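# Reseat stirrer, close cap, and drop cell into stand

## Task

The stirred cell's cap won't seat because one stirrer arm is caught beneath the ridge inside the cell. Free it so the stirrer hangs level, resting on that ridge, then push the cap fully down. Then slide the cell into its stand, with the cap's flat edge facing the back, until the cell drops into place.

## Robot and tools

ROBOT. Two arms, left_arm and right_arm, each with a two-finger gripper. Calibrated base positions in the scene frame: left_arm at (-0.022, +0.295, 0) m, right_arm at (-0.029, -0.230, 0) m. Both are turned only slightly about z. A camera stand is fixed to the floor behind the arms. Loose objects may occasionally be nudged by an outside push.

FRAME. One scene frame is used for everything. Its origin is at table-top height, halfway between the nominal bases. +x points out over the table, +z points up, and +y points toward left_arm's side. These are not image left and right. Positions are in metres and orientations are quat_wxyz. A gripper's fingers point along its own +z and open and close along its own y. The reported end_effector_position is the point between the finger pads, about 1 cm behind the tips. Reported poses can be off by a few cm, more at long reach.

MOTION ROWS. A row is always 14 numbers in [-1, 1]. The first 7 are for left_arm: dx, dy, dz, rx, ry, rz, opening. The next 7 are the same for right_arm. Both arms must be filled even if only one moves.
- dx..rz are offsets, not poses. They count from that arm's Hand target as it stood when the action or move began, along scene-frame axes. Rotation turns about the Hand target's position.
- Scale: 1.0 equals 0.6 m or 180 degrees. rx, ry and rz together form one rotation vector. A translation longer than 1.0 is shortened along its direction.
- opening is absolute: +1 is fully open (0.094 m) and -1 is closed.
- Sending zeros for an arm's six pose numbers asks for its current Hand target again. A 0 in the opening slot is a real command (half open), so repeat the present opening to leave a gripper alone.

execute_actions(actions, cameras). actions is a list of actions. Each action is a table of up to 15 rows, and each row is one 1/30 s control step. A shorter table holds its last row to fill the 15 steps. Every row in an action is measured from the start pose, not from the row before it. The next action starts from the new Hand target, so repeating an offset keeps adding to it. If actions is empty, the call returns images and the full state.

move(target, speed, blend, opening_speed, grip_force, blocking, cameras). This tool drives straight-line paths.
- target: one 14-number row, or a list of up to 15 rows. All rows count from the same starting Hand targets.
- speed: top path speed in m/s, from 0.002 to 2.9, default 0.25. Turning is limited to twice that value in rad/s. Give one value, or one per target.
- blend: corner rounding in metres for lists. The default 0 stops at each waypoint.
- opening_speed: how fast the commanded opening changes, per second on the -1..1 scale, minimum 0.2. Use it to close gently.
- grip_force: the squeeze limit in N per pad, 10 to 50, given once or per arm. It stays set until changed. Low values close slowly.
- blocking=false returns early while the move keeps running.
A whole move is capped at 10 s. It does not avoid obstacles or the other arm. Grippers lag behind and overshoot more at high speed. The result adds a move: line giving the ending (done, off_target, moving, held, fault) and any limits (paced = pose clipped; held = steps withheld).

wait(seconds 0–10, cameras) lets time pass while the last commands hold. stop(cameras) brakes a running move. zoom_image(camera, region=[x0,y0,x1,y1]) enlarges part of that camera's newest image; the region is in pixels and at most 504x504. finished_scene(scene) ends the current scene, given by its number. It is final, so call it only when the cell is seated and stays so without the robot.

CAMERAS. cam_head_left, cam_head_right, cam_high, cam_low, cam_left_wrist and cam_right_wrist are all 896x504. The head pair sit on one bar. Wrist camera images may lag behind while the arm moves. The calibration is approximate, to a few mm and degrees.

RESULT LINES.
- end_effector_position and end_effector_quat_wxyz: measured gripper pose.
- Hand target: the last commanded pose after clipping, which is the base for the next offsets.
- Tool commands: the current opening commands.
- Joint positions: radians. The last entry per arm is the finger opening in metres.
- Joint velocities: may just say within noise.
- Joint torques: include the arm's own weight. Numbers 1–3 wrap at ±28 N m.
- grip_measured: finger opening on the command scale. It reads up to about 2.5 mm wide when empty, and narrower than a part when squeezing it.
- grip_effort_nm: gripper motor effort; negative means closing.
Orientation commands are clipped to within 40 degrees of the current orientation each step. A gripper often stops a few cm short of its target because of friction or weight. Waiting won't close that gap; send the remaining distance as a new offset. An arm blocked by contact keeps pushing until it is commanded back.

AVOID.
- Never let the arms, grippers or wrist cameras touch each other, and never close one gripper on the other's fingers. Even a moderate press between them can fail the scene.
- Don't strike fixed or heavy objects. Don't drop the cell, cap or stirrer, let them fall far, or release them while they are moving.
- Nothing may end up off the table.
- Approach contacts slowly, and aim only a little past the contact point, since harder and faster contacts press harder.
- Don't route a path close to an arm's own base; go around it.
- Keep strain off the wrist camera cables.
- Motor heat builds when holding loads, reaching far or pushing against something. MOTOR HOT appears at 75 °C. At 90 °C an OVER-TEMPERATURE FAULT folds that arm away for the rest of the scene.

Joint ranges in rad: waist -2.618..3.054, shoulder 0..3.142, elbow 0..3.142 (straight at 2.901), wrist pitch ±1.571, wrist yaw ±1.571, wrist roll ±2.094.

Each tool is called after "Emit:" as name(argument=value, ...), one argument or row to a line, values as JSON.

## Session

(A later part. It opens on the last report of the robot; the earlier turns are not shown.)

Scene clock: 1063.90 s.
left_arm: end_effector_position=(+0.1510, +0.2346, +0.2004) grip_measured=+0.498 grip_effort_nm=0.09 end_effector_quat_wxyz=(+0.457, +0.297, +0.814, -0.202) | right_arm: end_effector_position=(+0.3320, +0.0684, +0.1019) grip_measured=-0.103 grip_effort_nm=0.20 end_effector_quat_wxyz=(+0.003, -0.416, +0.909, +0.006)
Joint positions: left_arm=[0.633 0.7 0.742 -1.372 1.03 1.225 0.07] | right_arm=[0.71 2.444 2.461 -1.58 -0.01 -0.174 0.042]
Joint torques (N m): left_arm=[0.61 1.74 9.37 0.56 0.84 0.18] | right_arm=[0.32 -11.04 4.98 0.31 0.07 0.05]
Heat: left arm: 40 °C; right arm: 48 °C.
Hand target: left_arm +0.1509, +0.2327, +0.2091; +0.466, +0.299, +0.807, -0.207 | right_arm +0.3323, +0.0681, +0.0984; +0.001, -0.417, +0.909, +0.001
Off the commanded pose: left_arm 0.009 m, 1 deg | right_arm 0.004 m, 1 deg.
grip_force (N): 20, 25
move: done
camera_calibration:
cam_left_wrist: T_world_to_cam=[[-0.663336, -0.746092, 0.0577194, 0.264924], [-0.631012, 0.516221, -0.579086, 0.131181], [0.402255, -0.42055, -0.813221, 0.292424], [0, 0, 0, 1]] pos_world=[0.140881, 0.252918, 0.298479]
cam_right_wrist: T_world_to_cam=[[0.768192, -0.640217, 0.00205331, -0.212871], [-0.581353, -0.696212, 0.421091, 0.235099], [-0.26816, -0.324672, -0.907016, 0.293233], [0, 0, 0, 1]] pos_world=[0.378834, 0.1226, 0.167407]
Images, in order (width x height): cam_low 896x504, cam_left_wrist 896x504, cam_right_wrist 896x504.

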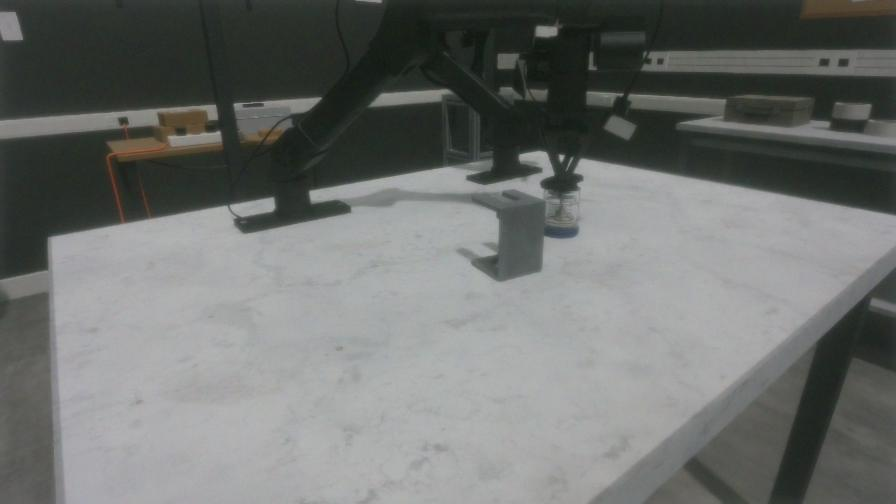

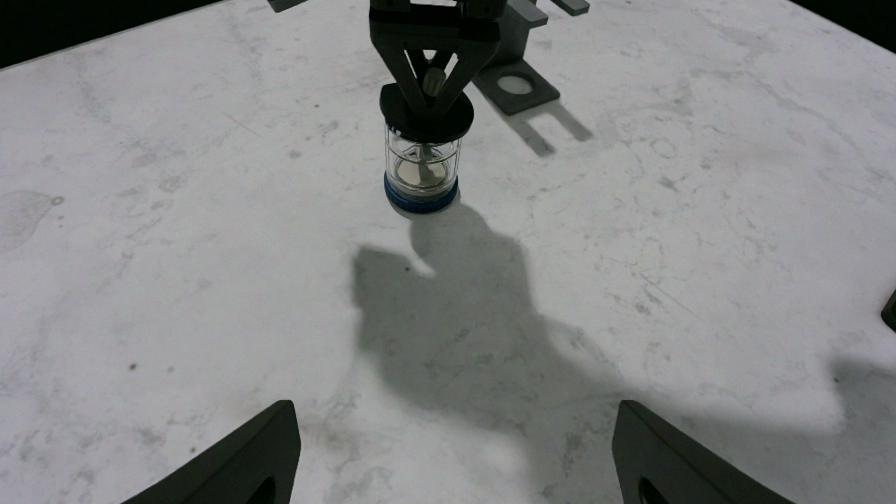

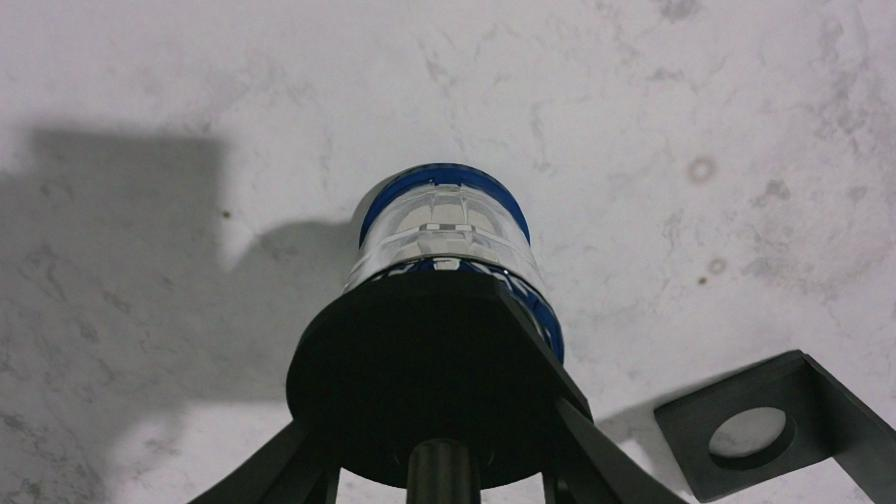

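Emit:
move(
  target=[0,0,0,0,0,0,0.5,0,0,-0.03,0,0,0,-0.1],
  speed=0.04,
  cameras=["cam_low","cam_left_wrist","cam_right_wrist"],
)

Emit:
zoom_image(
  camera="cam_low",
  region=[500, 70, 650, 250],
)

Emit:
zoom_image(
  camera="cam_left_wrist",
  region=[350, 20, 500, 220],
)

Scene clock: 1072.80 s.
left_arm: end_effector_position=(+0.1510, +0.2346, +0.2004) grip_measured=+0.498 grip_effort_nm=0.09 end_effector_quat_wxyz=(+0.457, +0.297, +0.814, -0.202) | right_arm: end_effector_position=(+0.3319, +0.0686, +0.0921) grip_measured=-0.103 grip_effort_nm=0.18 end_effector_quat_wxyz=(+0.006, -0.416, +0.909, +0.007)
Joint positions: left_arm=[0.633 0.7 0.742 -1.372 1.03 1.225 0.07] | right_arm=[0.71 2.412 2.363 -1.507 -0.011 -0.174 0.042]
Joint torques (N m): left_arm=[0.66 1.65 9.39 0.57 0.83 0.18] | right_arm=[0.17 -10.86 3.17 0.54 0.11 0.01]
Heat: left arm: 40 °C; right arm: 48 °C.
Hand target: left_arm +0.1509, +0.2327, +0.2091; +0.466, +0.299, +0.807, -0.207 | right_arm +0.3323, +0.0681, +0.0804; +0.001, -0.417, +0.909, +0.001
Off the commanded pose: left_arm 0.009 m, 1 deg | right_arm 0.012 m, 1 deg.
grip_force (N): 20, 25
move: off_target (right_arm)
camera_calibration:
cam_left_wrist: T_world_to_cam=[[-0.663336, -0.746092, 0.0577194, 0.264924], [-0.631012, 0.516221, -0.579086, 0.131181], [0.402255, -0.42055, -0.813221, 0.292424], [0, 0, 0, 1]] pos_world=[0.140881, 0.252918, 0.298479]
cam_right_wrist: T_world_to_cam=[[0.768173, -0.640238, 0.00233899, -0.212708], [-0.583422, -0.69849, 0.414403, 0.24076], [-0.263683, -0.319698, -0.91009, 0.282812], [0, 0, 0, 1]] pos_world=[0.378434, 0.122399, 0.158111]
Images, in order (width x height): cam_low 896x504, cam_left_wrist 896x504, cam_right_wrist 896x504.

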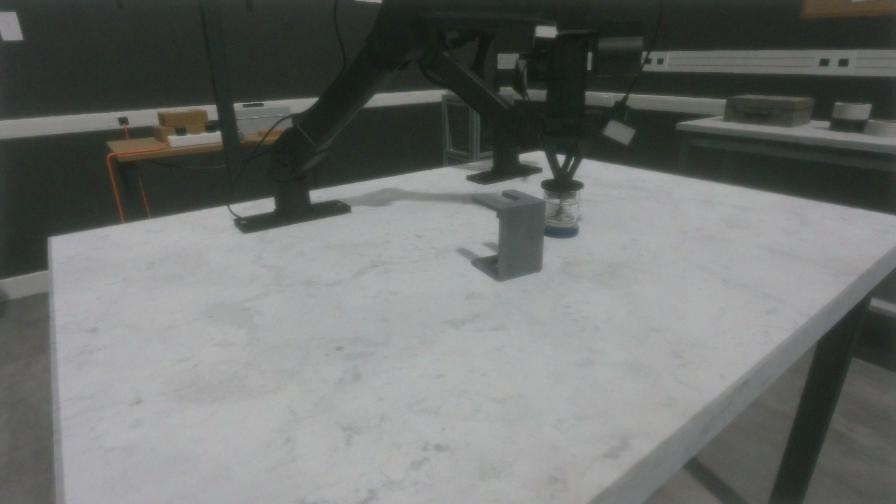

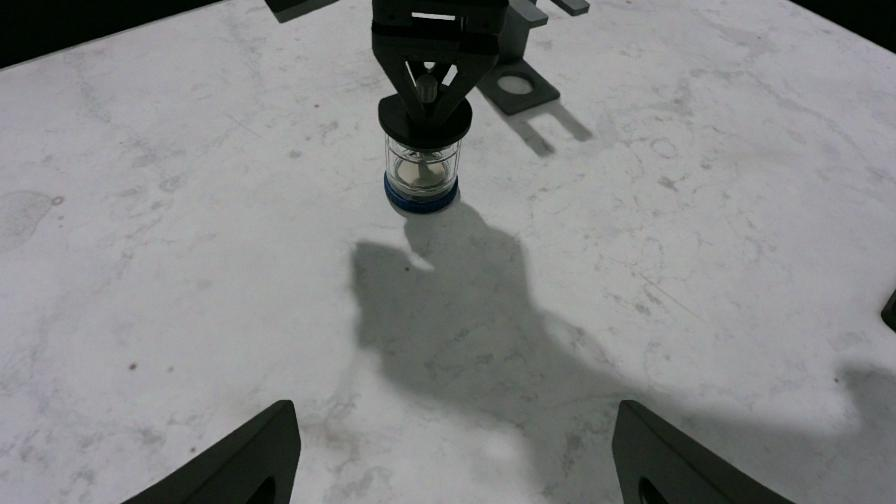

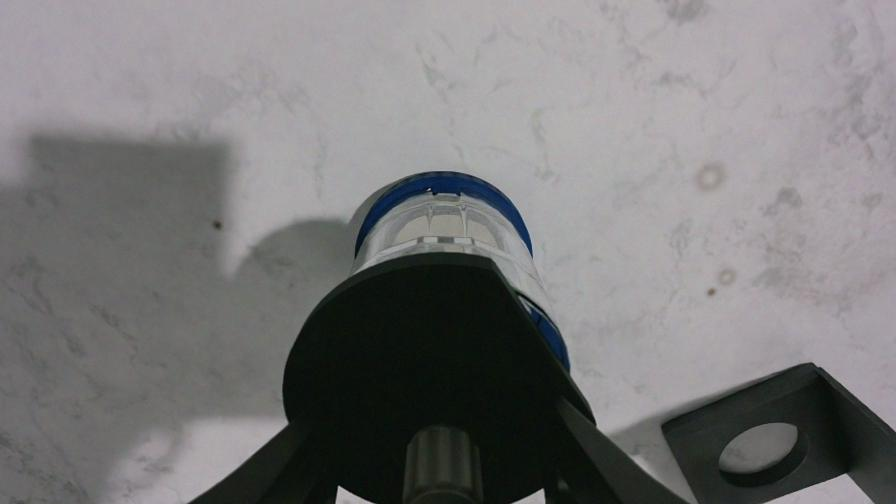

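Scaled by 2.800 from the camera's 896x504 image, which has a finer 1280x720 frame.

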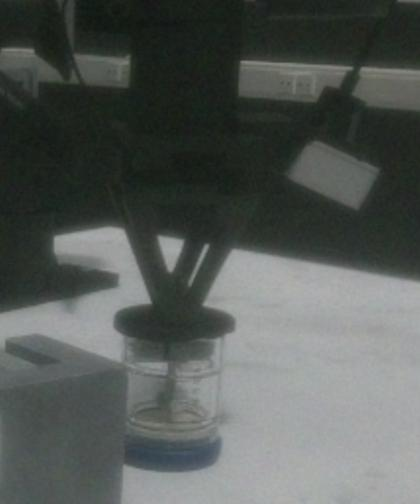

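Scaled by 2.520 from the camera's 896x504 image, which has a finer 1280x720 frame.

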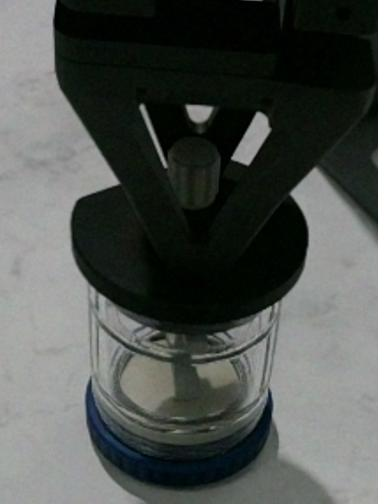

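Emit:
move(
  target=[0,0,0,0,0,0,0.5,-0.006,-0.007,-0.03,0,0,0,-0.1],
  speed=0.04,
  cameras=["cam_low"],
)

Emit:
zoom_image(
  camera="cam_low",
  region=[520, 130, 610, 250],
)

Emit:
move(
  target=[0,0,0,0,0,0,0.5,0,0,0.13,0,0,0,-0.1],
  speed=0.08,
  cameras=["cam_low","cam_left_wrist","cam_right_wrist"],
)

Emit:
zoom_image(
  camera="cam_low",
  region=[500, 70, 650, 250],
)

Emit:
zoom_image(
  camera="cam_left_wrist",
  region=[350, 20, 500, 220],
)

Scene clock: 1088.30 s.
left_arm: end_effector_position=(+0.1510, +0.2346, +0.2004) grip_measured=+0.498 grip_effort_nm=0.08 end_effector_quat_wxyz=(+0.457, +0.297, +0.814, -0.202) | right_arm: end_effector_position=(+0.3312, +0.0685, +0.0911) grip_measured=-0.103 grip_effort_nm=0.18 end_effector_quat_wxyz=(+0.028, -0.416, +0.909, +0.014)
Joint positions: left_arm=[0.633 0.7 0.742 -1.372 1.03 1.225 0.07] | right_arm=[0.71 2.332 2.216 -1.394 -0.013 -0.174 0.042]
Joint torques (N m): left_arm=[0.64 1.7 9.37 0.58 0.84 0.19] | right_arm=[0.13 -8.32 2.55 0.61 0.06 0.04]
Heat: left arm: 40 °C; right arm: 49 °C.
Hand target: left_arm +0.1509, +0.2327, +0.2091; +0.466, +0.299, +0.807, -0.207 | right_arm +0.3287, +0.0639, +0.0624; +0.001, -0.417, +0.909, +0.001
Off the commanded pose: left_arm 0.009 m, 1 deg | right_arm 0.029 m, 3 deg.
grip_force (N): 20, 25
move: off_target (right_arm)
Images, in order (width x height): cam_low 896x504.

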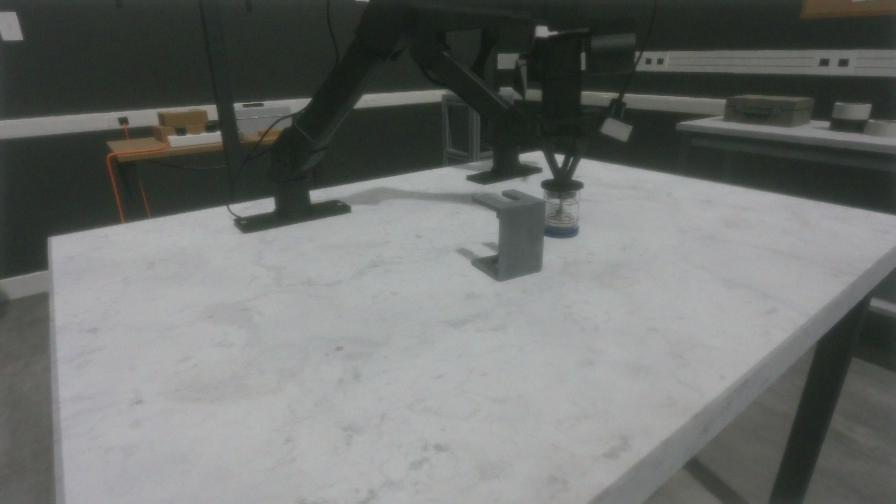

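Scaled by 4.200 from the camera's 896x504 image, which has a finer 1280x720 frame.

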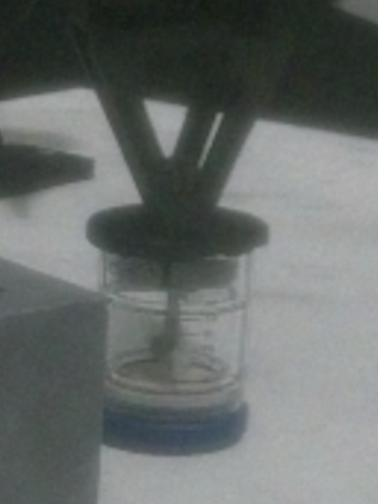

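Scene clock: 1089.70 s.
left_arm: end_effector_position=(+0.1510, +0.2346, +0.2004) grip_measured=+0.498 grip_effort_nm=0.09 end_effector_quat_wxyz=(+0.457, +0.297, +0.814, -0.202) | right_arm: end_effector_position=(+0.3249, +0.0627, +0.1124) grip_measured=-0.103 grip_effort_nm=0.18 end_effector_quat_wxyz=(+0.003, -0.416, +0.909, +0.006)
Joint positions: left_arm=[0.633 0.7 0.742 -1.372 1.03 1.225 0.07] | right_arm=[0.71 2.389 2.405 -1.578 -0.01 -0.174 0.042]
Joint torques (N m): left_arm=[0.65 1.68 9.43 0.57 0.84 0.16] | right_arm=[0.08 -15.24 7.6 0.23 0.09 -0.02]
Heat: left arm: 40 °C; right arm: 50 °C.
Hand target: left_arm +0.1509, +0.2327, +0.2091; +0.466, +0.299, +0.807, -0.207 | right_arm +0.3287, +0.0639, +0.1405; +0.001, -0.417, +0.909, +0.001
Off the commanded pose: left_arm 0.009 m, 1 deg | right_arm 0.028 m, 1 deg.
joint sent to its limit (right arm) — joint 4 (wrist pitch), lower limit. The joint targets are off in orientation, not in position.
grip_force (N): 20, 25
move: off_target (right_arm)
camera_calibration:
cam_left_wrist: T_world_to_cam=[[-0.663336, -0.746092, 0.0577194, 0.264924], [-0.631012, 0.516221, -0.579086, 0.131181], [0.402255, -0.42055, -0.813221, 0.292424], [0, 0, 0, 1]] pos_world=[0.140881, 0.252918, 0.298479]
cam_right_wrist: T_world_to_cam=[[0.768175, -0.640237, 0.00193768, -0.211046], [-0.581652, -0.696612, 0.420015, 0.22276], [-0.267559, -0.323772, -0.907515, 0.298795], [0, 0, 0, 1]] pos_world=[0.371634, 0.1168, 0.178007]
Images, in order (width x height): cam_low 896x504, cam_left_wrist 896x504, cam_right_wrist 896x504.

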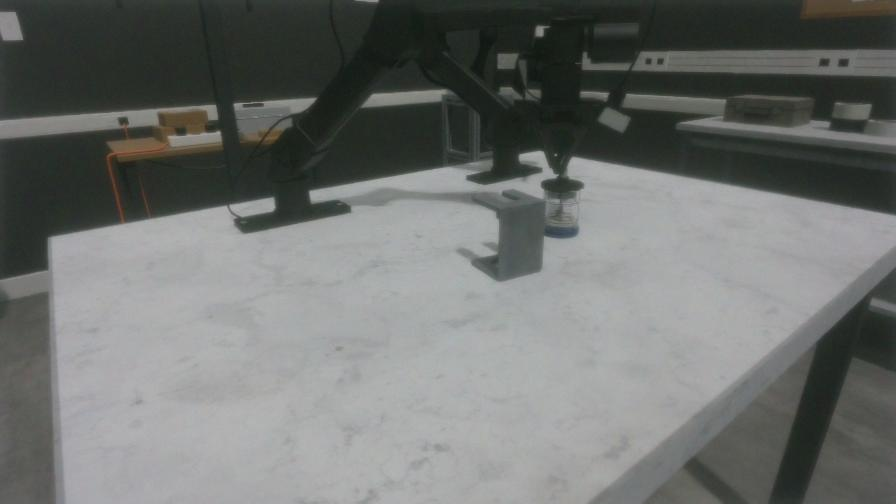

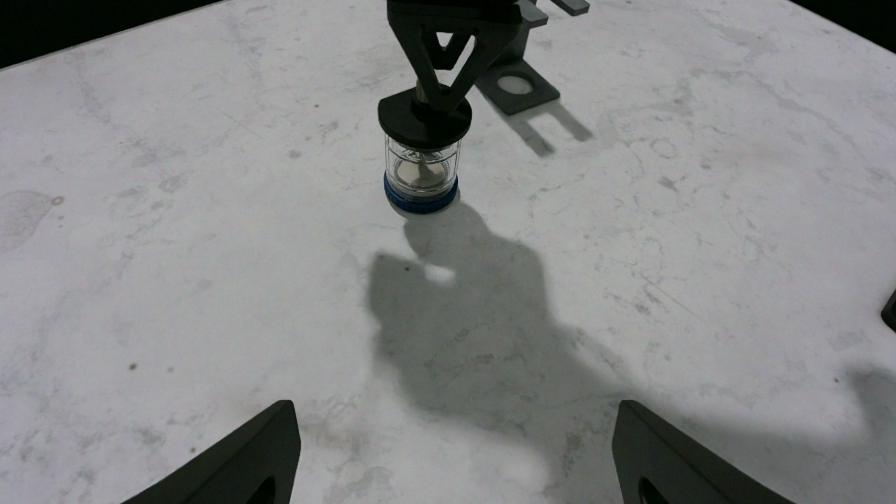

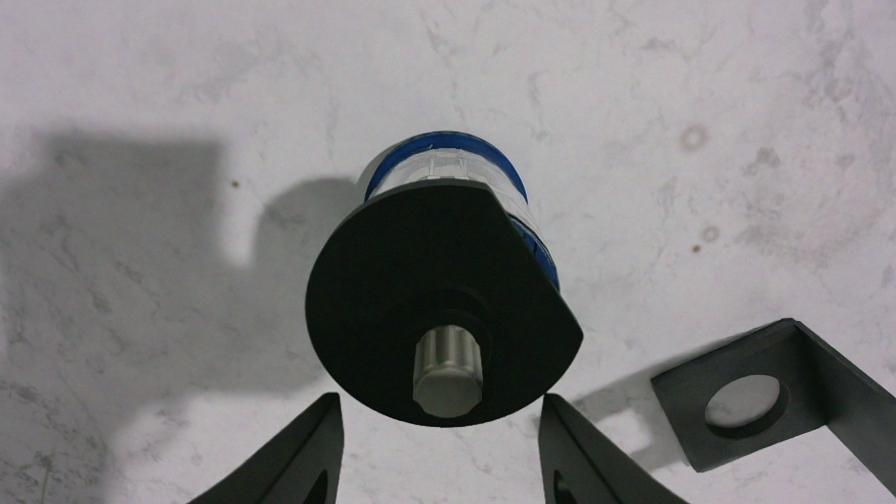

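Scaled by 2.800 from the camera's 896x504 image, which has a finer 1280x720 frame.

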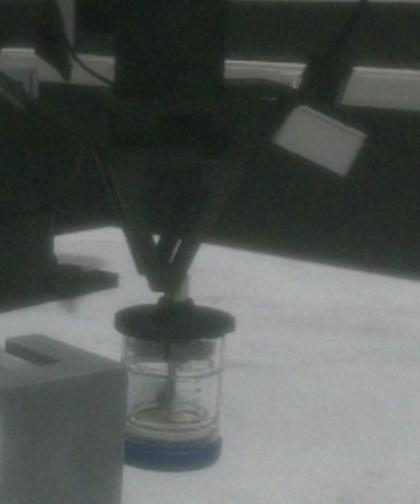

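Scaled by 2.520 from the camera's 896x504 image, which has a finer 1280x720 frame.

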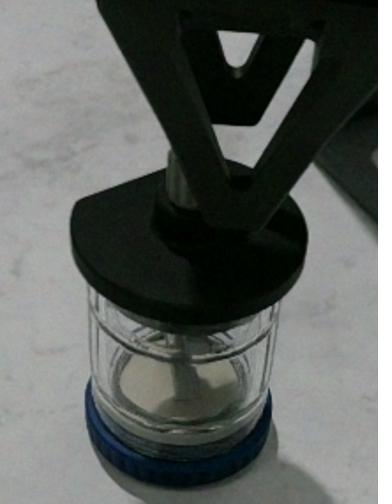

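Emit:
move(
  target=[
    [0,0,0,0,0,0,0.5,-0.02,-0.02,0.08,0,0,0,-0.1],
    [0,0,0,0,0,0,0.5,-0.298,-0.498,0.115,0.255,-0.225,-0.043,-0.1],
  ],
  speed=0.15,
  cameras=["cam_low","cam_right_wrist","cam_left_wrist","cam_head_left"],
)

Scene clock: 1161.87 s.
left_arm: end_effector_position=(+0.1510, +0.2346, +0.2004) grip_measured=+0.498 grip_effort_nm=0.08 end_effector_quat_wxyz=(+0.457, +0.297, +0.814, -0.202) | right_arm: end_effector_position=(+0.1502, -0.2347, +0.1988) grip_measured=-0.103 grip_effort_nm=0.19 end_effector_quat_wxyz=(+0.433, -0.270, +0.848, +0.147)
Joint positions: left_arm=[0.633 0.7 0.742 -1.372 1.03 1.225 0.07] | right_arm=[-0.969 0.954 0.872 -1.571 -0.947 -1.653 0.042]
Joint torques (N m): left_arm=[0.62 1.68 9.4 0.57 0.84 0.18] | right_arm=[0.38 -0.96 7.94 0.02 -0.51 -0.06]
Heat: left arm: 40 °C; right arm: 60 °C.
Hand target: left_arm +0.1509, +0.2327, +0.2091; +0.466, +0.299, +0.807, -0.207 | right_arm +0.1499, -0.2349, +0.2095; +0.466, -0.300, +0.806, +0.207
Off the commanded pose: left_arm 0.009 m, 1 deg | right_arm 0.011 m, 10 deg.
joint sent to its limit (right arm) — joint 4 (wrist pitch), lower limit. The joint targets are off in orientation, not in position.
grip_force (N): 20, 25
move: off_target (right_arm)
camera_calibration:
cam_left_wrist: T_world_to_cam=[[-0.663336, -0.746092, 0.0577194, 0.264924], [-0.631012, 0.516221, -0.579086, 0.131181], [0.402255, -0.42055, -0.813221, 0.292424], [0, 0, 0, 1]] pos_world=[0.140881, 0.252918, 0.298479]
cam_right_wrist: T_world_to_cam=[[0.58588, -0.810382, 0.00504803, -0.280652], [-0.707878, -0.514785, -0.483637, 0.119], [0.394529, 0.27978, -0.875254, 0.269925], [0, 0, 0, 1]] pos_world=[0.142172, -0.241695, 0.295223]
Images, in order (width x height): cam_head_left 896x504, cam_low 896x504, cam_left_wrist 896x504, cam_right_wrist 896x504.

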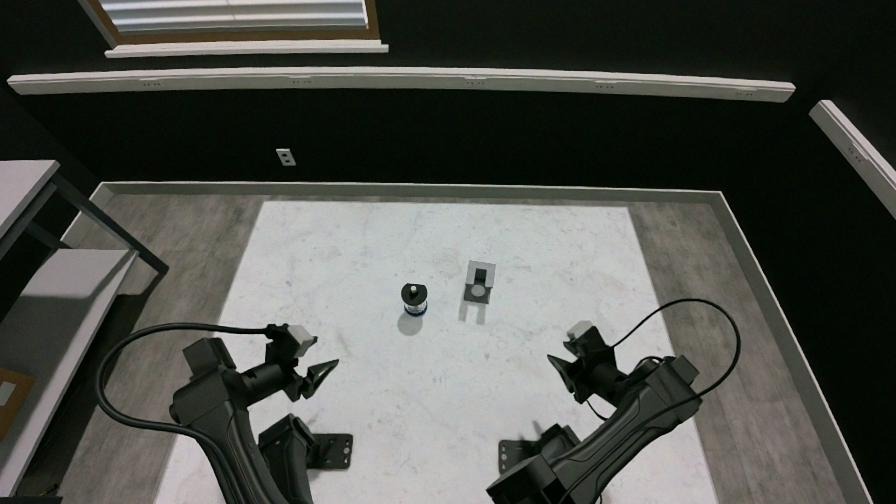

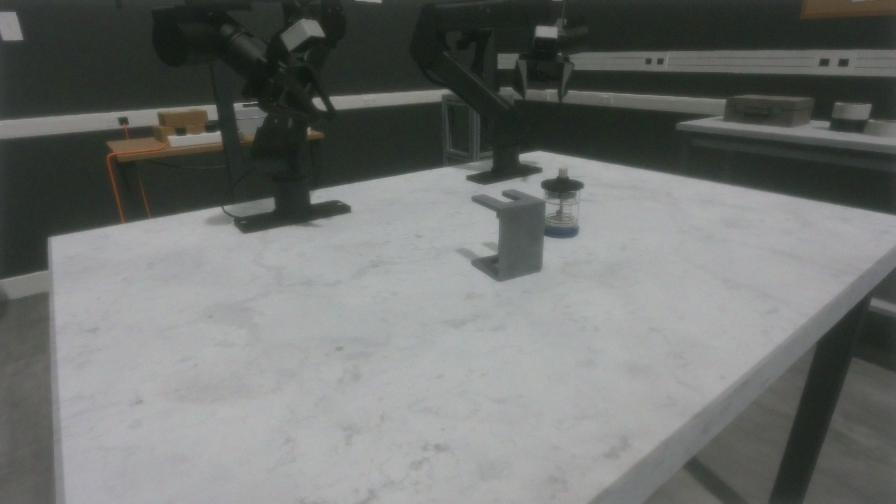

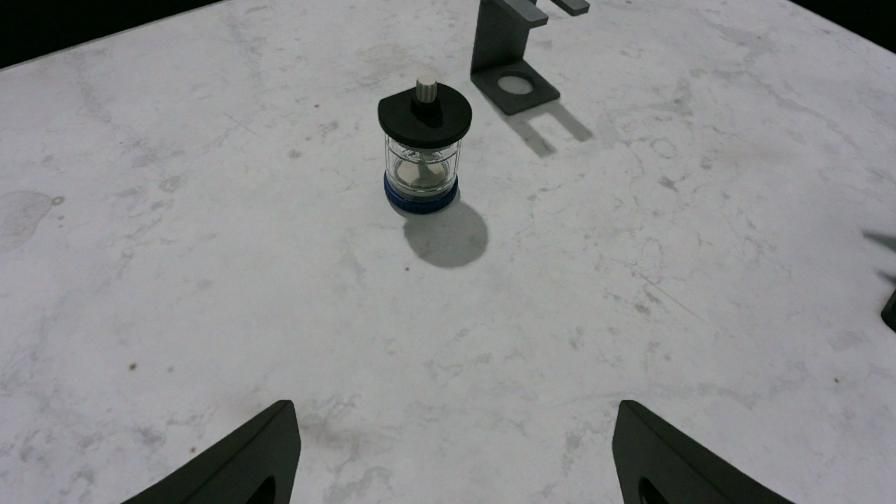

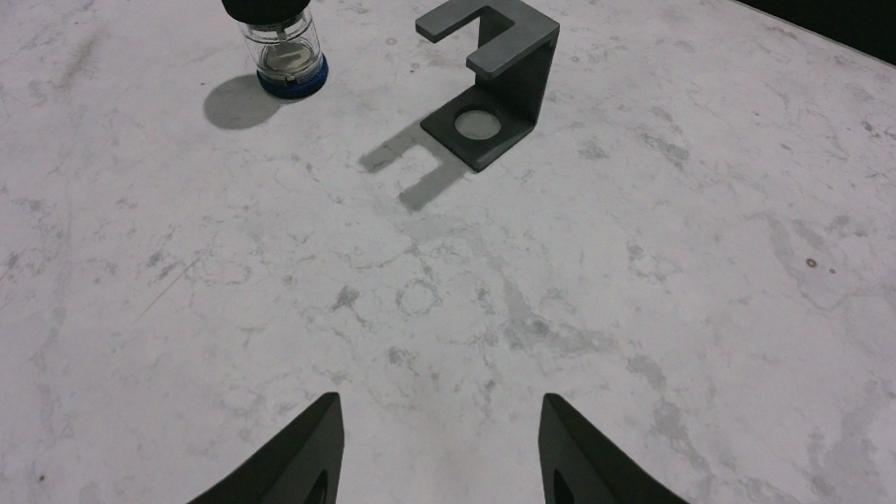

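Emit:
zoom_image(
  camera="cam_right_wrist",
  region=[200, 0, 600, 220],
)

Emit:
zoom_image(
  camera="cam_low",
  region=[460, 150, 600, 290],
)

Scaled by 1.260 from the camera's 896x504 image, which has a finer 1280x720 frame.

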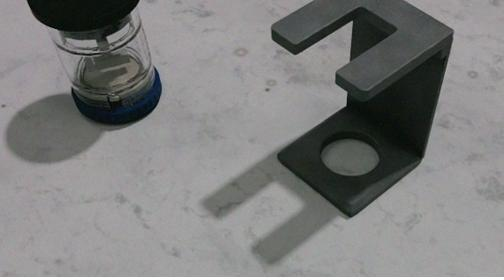

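Scaled by 3.600 from the camera's 896x504 image, which has a finer 1280x720 frame.

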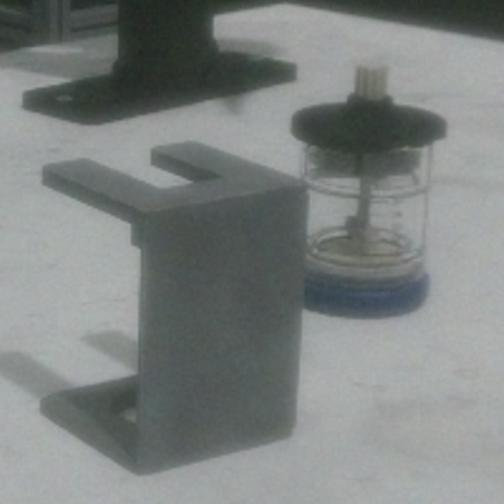

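Emit:
move(
  target=[0.1485,-0.246,-0.148,0.006,-0.027,0.171,1,0,0,0,0,0,0,-0.1],
  speed=0.15,
  cameras=["cam_low","cam_right_wrist","cam_left_wrist","cam_head_left"],
)

Scene clock: 1200.73 s.
left_arm: end_effector_position=(+0.2359, +0.0881, +0.1124) grip_measured=+0.998 grip_effort_nm=0.09 end_effector_quat_wxyz=(+0.526, +0.101, +0.843, -0.053) | right_arm: end_effector_position=(+0.1500, -0.2347, +0.1987) grip_measured=-0.103 grip_effort_nm=0.18 end_effector_quat_wxyz=(+0.432, -0.270, +0.848, +0.146)
Joint positions: left_arm=[-1.078 1.208 0.417 0.161 -0.722 -0.43 0.094] | right_arm=[-0.969 0.954 0.872 -1.571 -0.946 -1.653 0.042]
Joint torques (N m): left_arm=[-0.5 -2.89 9.94 1.93 -0.54 -0.21] | right_arm=[0.46 -0.77 8.05 0.05 -0.5 -0.05]
Heat: left arm: 40 °C; right arm: 47 °C.
Hand target: left_arm +0.2401, +0.0851, +0.1204; +0.535, +0.086, +0.839, -0.055 | right_arm +0.1499, -0.2349, +0.2095; +0.466, -0.300, +0.807, +0.207
Off the commanded pose: left_arm 0.009 m, 2 deg | right_arm 0.011 m, 10 deg.
joint sent to its limit (right arm) — joint 4 (wrist pitch), lower limit. The joint targets are off in orientation, not in position.
grip_force (N): 20, 25
move: off_target (right_arm)
camera_calibration:
cam_left_wrist: T_world_to_cam=[[-0.221307, -0.975068, -0.0163266, 0.141194], [-0.752078, 0.181305, -0.633646, 0.273511], [0.620808, -0.127951, -0.773451, 0.0433255], [0, 0, 0, 1]] pos_world=[0.210052, 0.0936286, 0.209125]
cam_right_wrist: T_world_to_cam=[[0.586151, -0.810187, 0.00493285, -0.280469], [-0.708193, -0.5153, -0.482626, 0.118555], [0.393559, 0.279399, -0.875813, 0.270059], [0, 0, 0, 1]] pos_world=[0.142073, -0.241595, 0.295123]
Images, in order (width x height): cam_head_left 896x504, cam_low 896x504, cam_left_wrist 896x504, cam_right_wrist 896x504.

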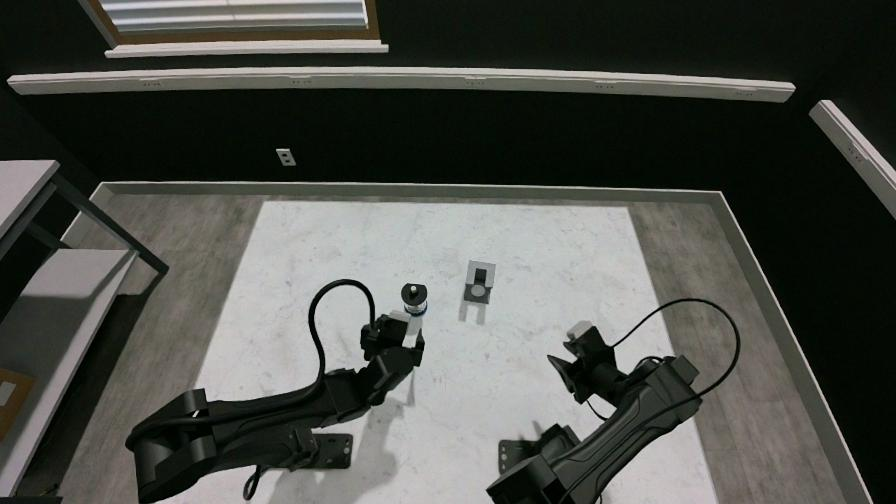

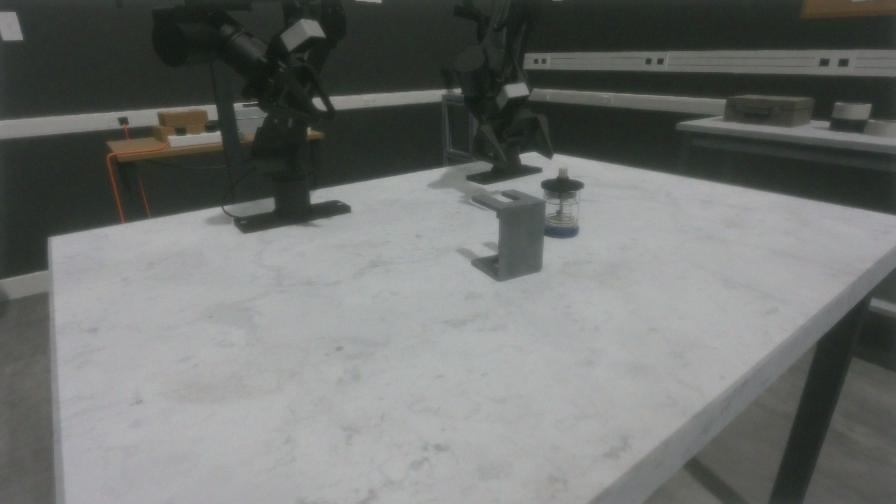

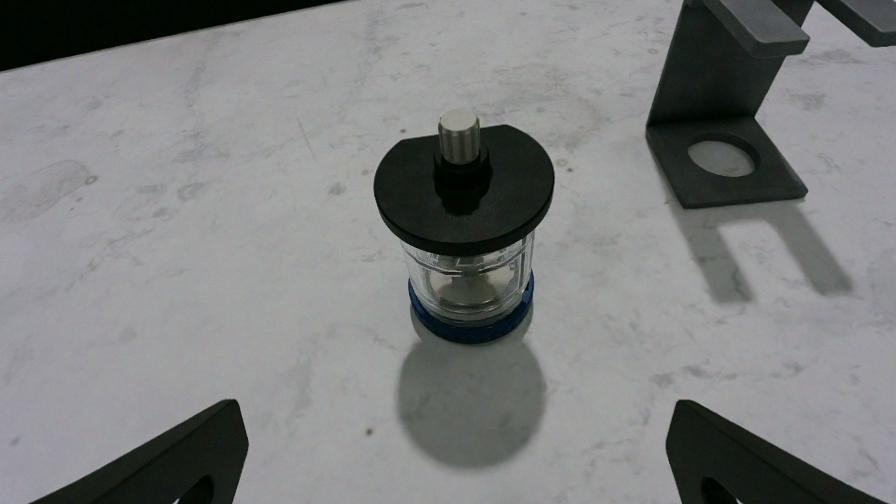

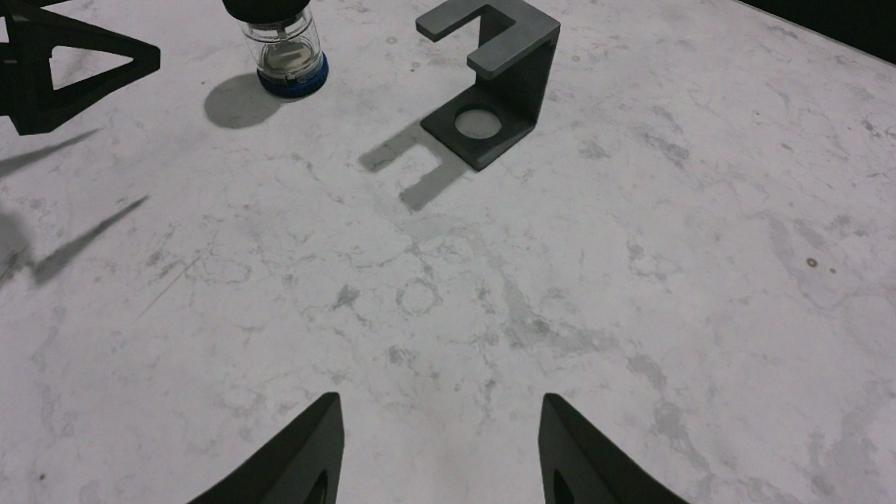

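Emit:
move(
  target=[0.027,-0.032,-0.117,0,0,0.044,1,0,0,0,0,0,0,-0.1],
  speed=0.1,
  cameras=["cam_low","cam_right_wrist","cam_left_wrist"],
)

Emit:
zoom_image(
  camera="cam_low",
  region=[430, 70, 630, 280],
)

Scene clock: 1230.33 s.
left_arm: end_effector_position=(+0.2539, +0.0694, +0.0491) grip_measured=+0.998 grip_effort_nm=0.09 end_effector_quat_wxyz=(+0.533, +0.034, +0.845, -0.022) | right_arm: end_effector_position=(+0.1500, -0.2347, +0.1987) grip_measured=-0.103 grip_effort_nm=0.19 end_effector_quat_wxyz=(+0.432, -0.270, +0.848, +0.146)
Joint positions: left_arm=[-1.113 1.666 0.458 0.48 -0.864 -0.595 0.094] | right_arm=[-0.969 0.954 0.872 -1.571 -0.946 -1.653 0.042]
Joint torques (N m): left_arm=[-0.66 -5.09 7.8 1.72 -0.58 -0.13] | right_arm=[0.57 -0.91 7.97 0.01 -0.49 -0.03]
Heat: left arm: 39 °C; right arm: 43 °C.
Hand target: left_arm +0.2562, +0.0659, +0.0502; +0.538, +0.028, +0.843, -0.018 | right_arm +0.1499, -0.2349, +0.2095; +0.466, -0.300, +0.807, +0.207
Off the commanded pose: left_arm 0.004 m, 1 deg | right_arm 0.011 m, 10 deg.
joint sent to its limit (right arm) — joint 4 (wrist pitch), lower limit. The joint targets are off in orientation, not in position.
grip_force (N): 20, 25
move: off_target (right_arm)
camera_calibration:
cam_left_wrist: T_world_to_cam=[[-0.0752504, -0.997165, 0.00028114, 0.0895401], [-0.76425, 0.0574925, -0.642352, 0.262473], [0.640515, -0.0485521, -0.766409, -0.0300976], [0, 0, 0, 1]] pos_world=[0.226611, 0.0727347, 0.145508]
cam_right_wrist: T_world_to_cam=[[0.586151, -0.810187, 0.00493285, -0.280469], [-0.708193, -0.5153, -0.482626, 0.118555], [0.393559, 0.279399, -0.875813, 0.270059], [0, 0, 0, 1]] pos_world=[0.142073, -0.241595, 0.295123]
Images, in order (width x height): cam_low 896x504, cam_left_wrist 896x504, cam_right_wrist 896x504.

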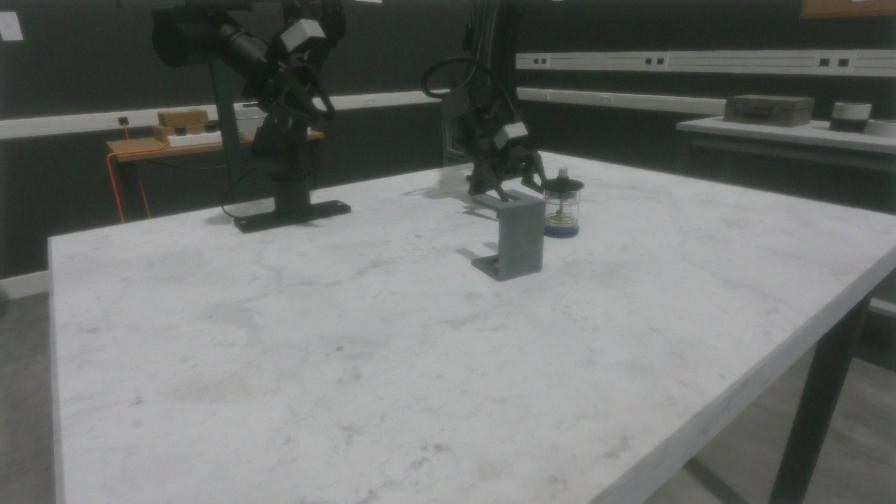

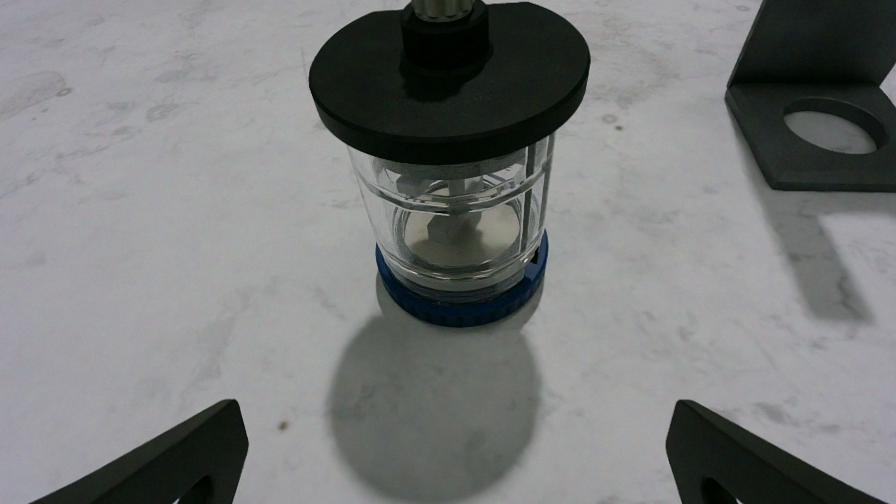

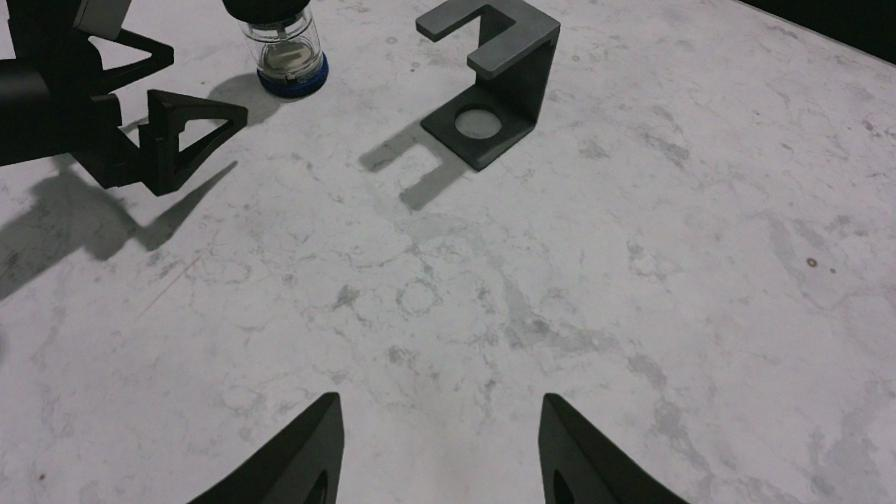

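Scaled by 2.400 from the camera's 896x504 image, which has a finer 1280x720 frame.

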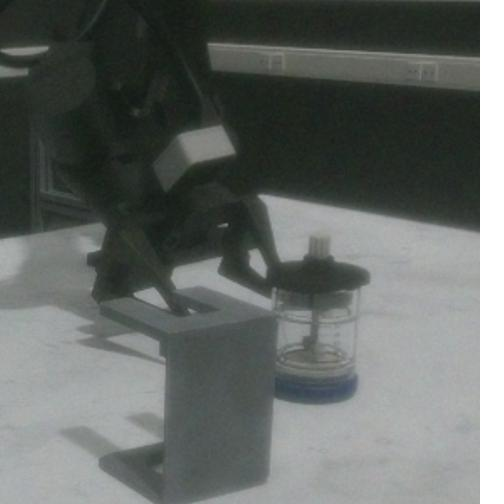

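Emit:
move(
  target=[0.083,-0.007,-0.017,0,0,0,1,0,0,0,0,0,0,-0.1],
  speed=0.08,
  cameras=["cam_low","cam_right_wrist","cam_left_wrist"],
)

Emit:
zoom_image(
  camera="cam_low",
  region=[430, 70, 630, 280],
)

Scene clock: 1245.97 s.
left_arm: end_effector_position=(+0.3026, +0.0630, +0.0439) grip_measured=+0.998 grip_effort_nm=0.09 end_effector_quat_wxyz=(+0.539, +0.026, +0.842, -0.025) | right_arm: end_effector_position=(+0.1500, -0.2347, +0.1987) grip_measured=-0.103 grip_effort_nm=0.18 end_effector_quat_wxyz=(+0.432, -0.270, +0.848, +0.146)
Joint positions: left_arm=[-0.971 1.811 0.55 0.645 -0.764 -0.471 0.094] | right_arm=[-0.969 0.954 0.872 -1.571 -0.946 -1.653 0.042]
Joint torques (N m): left_arm=[0.39 -6.2 7.27 1.83 -0.28 0.11] | right_arm=[0.57 -0.83 8.03 0.02 -0.51 -0.03]
Heat: left arm: 38 °C; right arm: 42 °C.
Hand target: left_arm +0.3060, +0.0616, +0.0400; +0.538, +0.028, +0.843, -0.018 | right_arm +0.1499, -0.2349, +0.2095; +0.466, -0.300, +0.807, +0.207
Off the commanded pose: left_arm 0.005 m, 1 deg | right_arm 0.011 m, 10 deg.
joint sent to its limit (right arm) — joint 4 (wrist pitch), lower limit. The joint targets are off in orientation, not in position.
grip_force (N): 20, 25
move: off_target (right_arm)
camera_calibration:
cam_left_wrist: T_world_to_cam=[[-0.0642844, -0.997835, 0.0138504, 0.0829854], [-0.755519, 0.0395966, -0.653929, 0.295657], [0.651966, -0.0525017, -0.756429, -0.0692709], [0, 0, 0, 1]] pos_world=[0.273872, 0.0674619, 0.139791]
cam_right_wrist: T_world_to_cam=[[0.586151, -0.810187, 0.00493285, -0.280469], [-0.708193, -0.5153, -0.482626, 0.118555], [0.393559, 0.279399, -0.875813, 0.270059], [0, 0, 0, 1]] pos_world=[0.142073, -0.241595, 0.295123]
Images, in order (width x height): cam_low 896x504, cam_left_wrist 896x504, cam_right_wrist 896x504.

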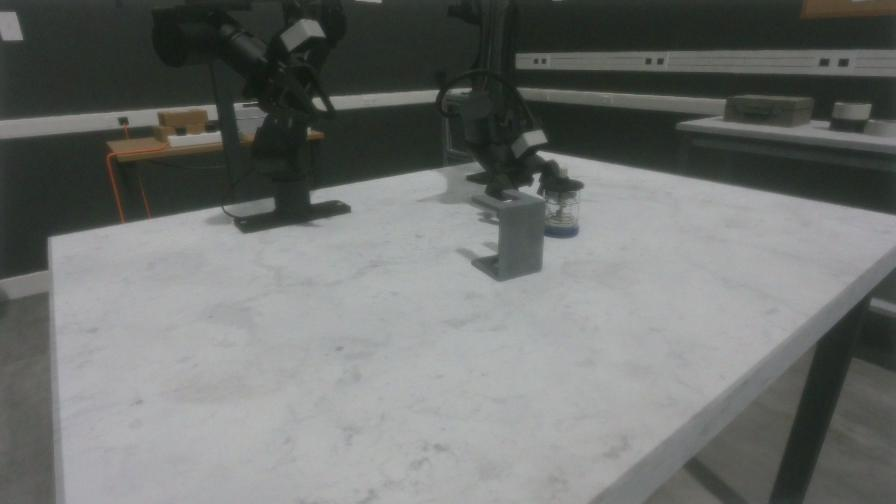

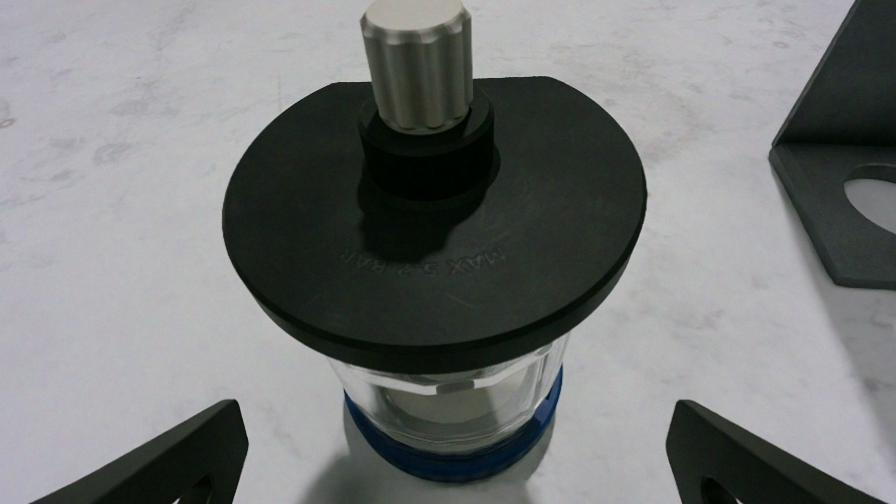

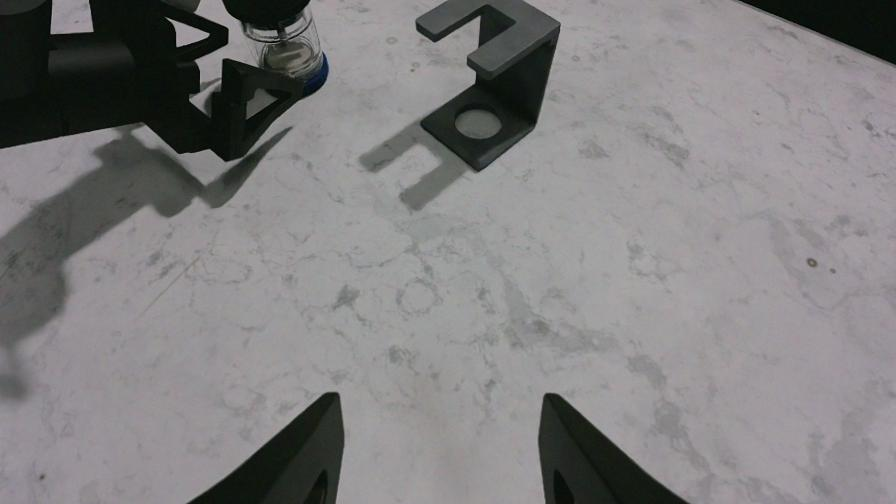

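Scaled by 2.400 from the camera's 896x504 image, which has a finer 1280x720 frame.

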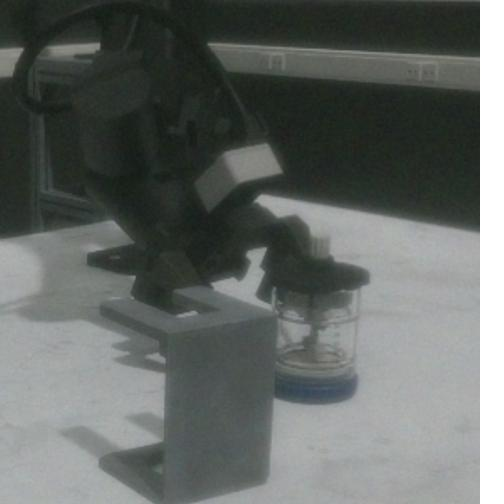

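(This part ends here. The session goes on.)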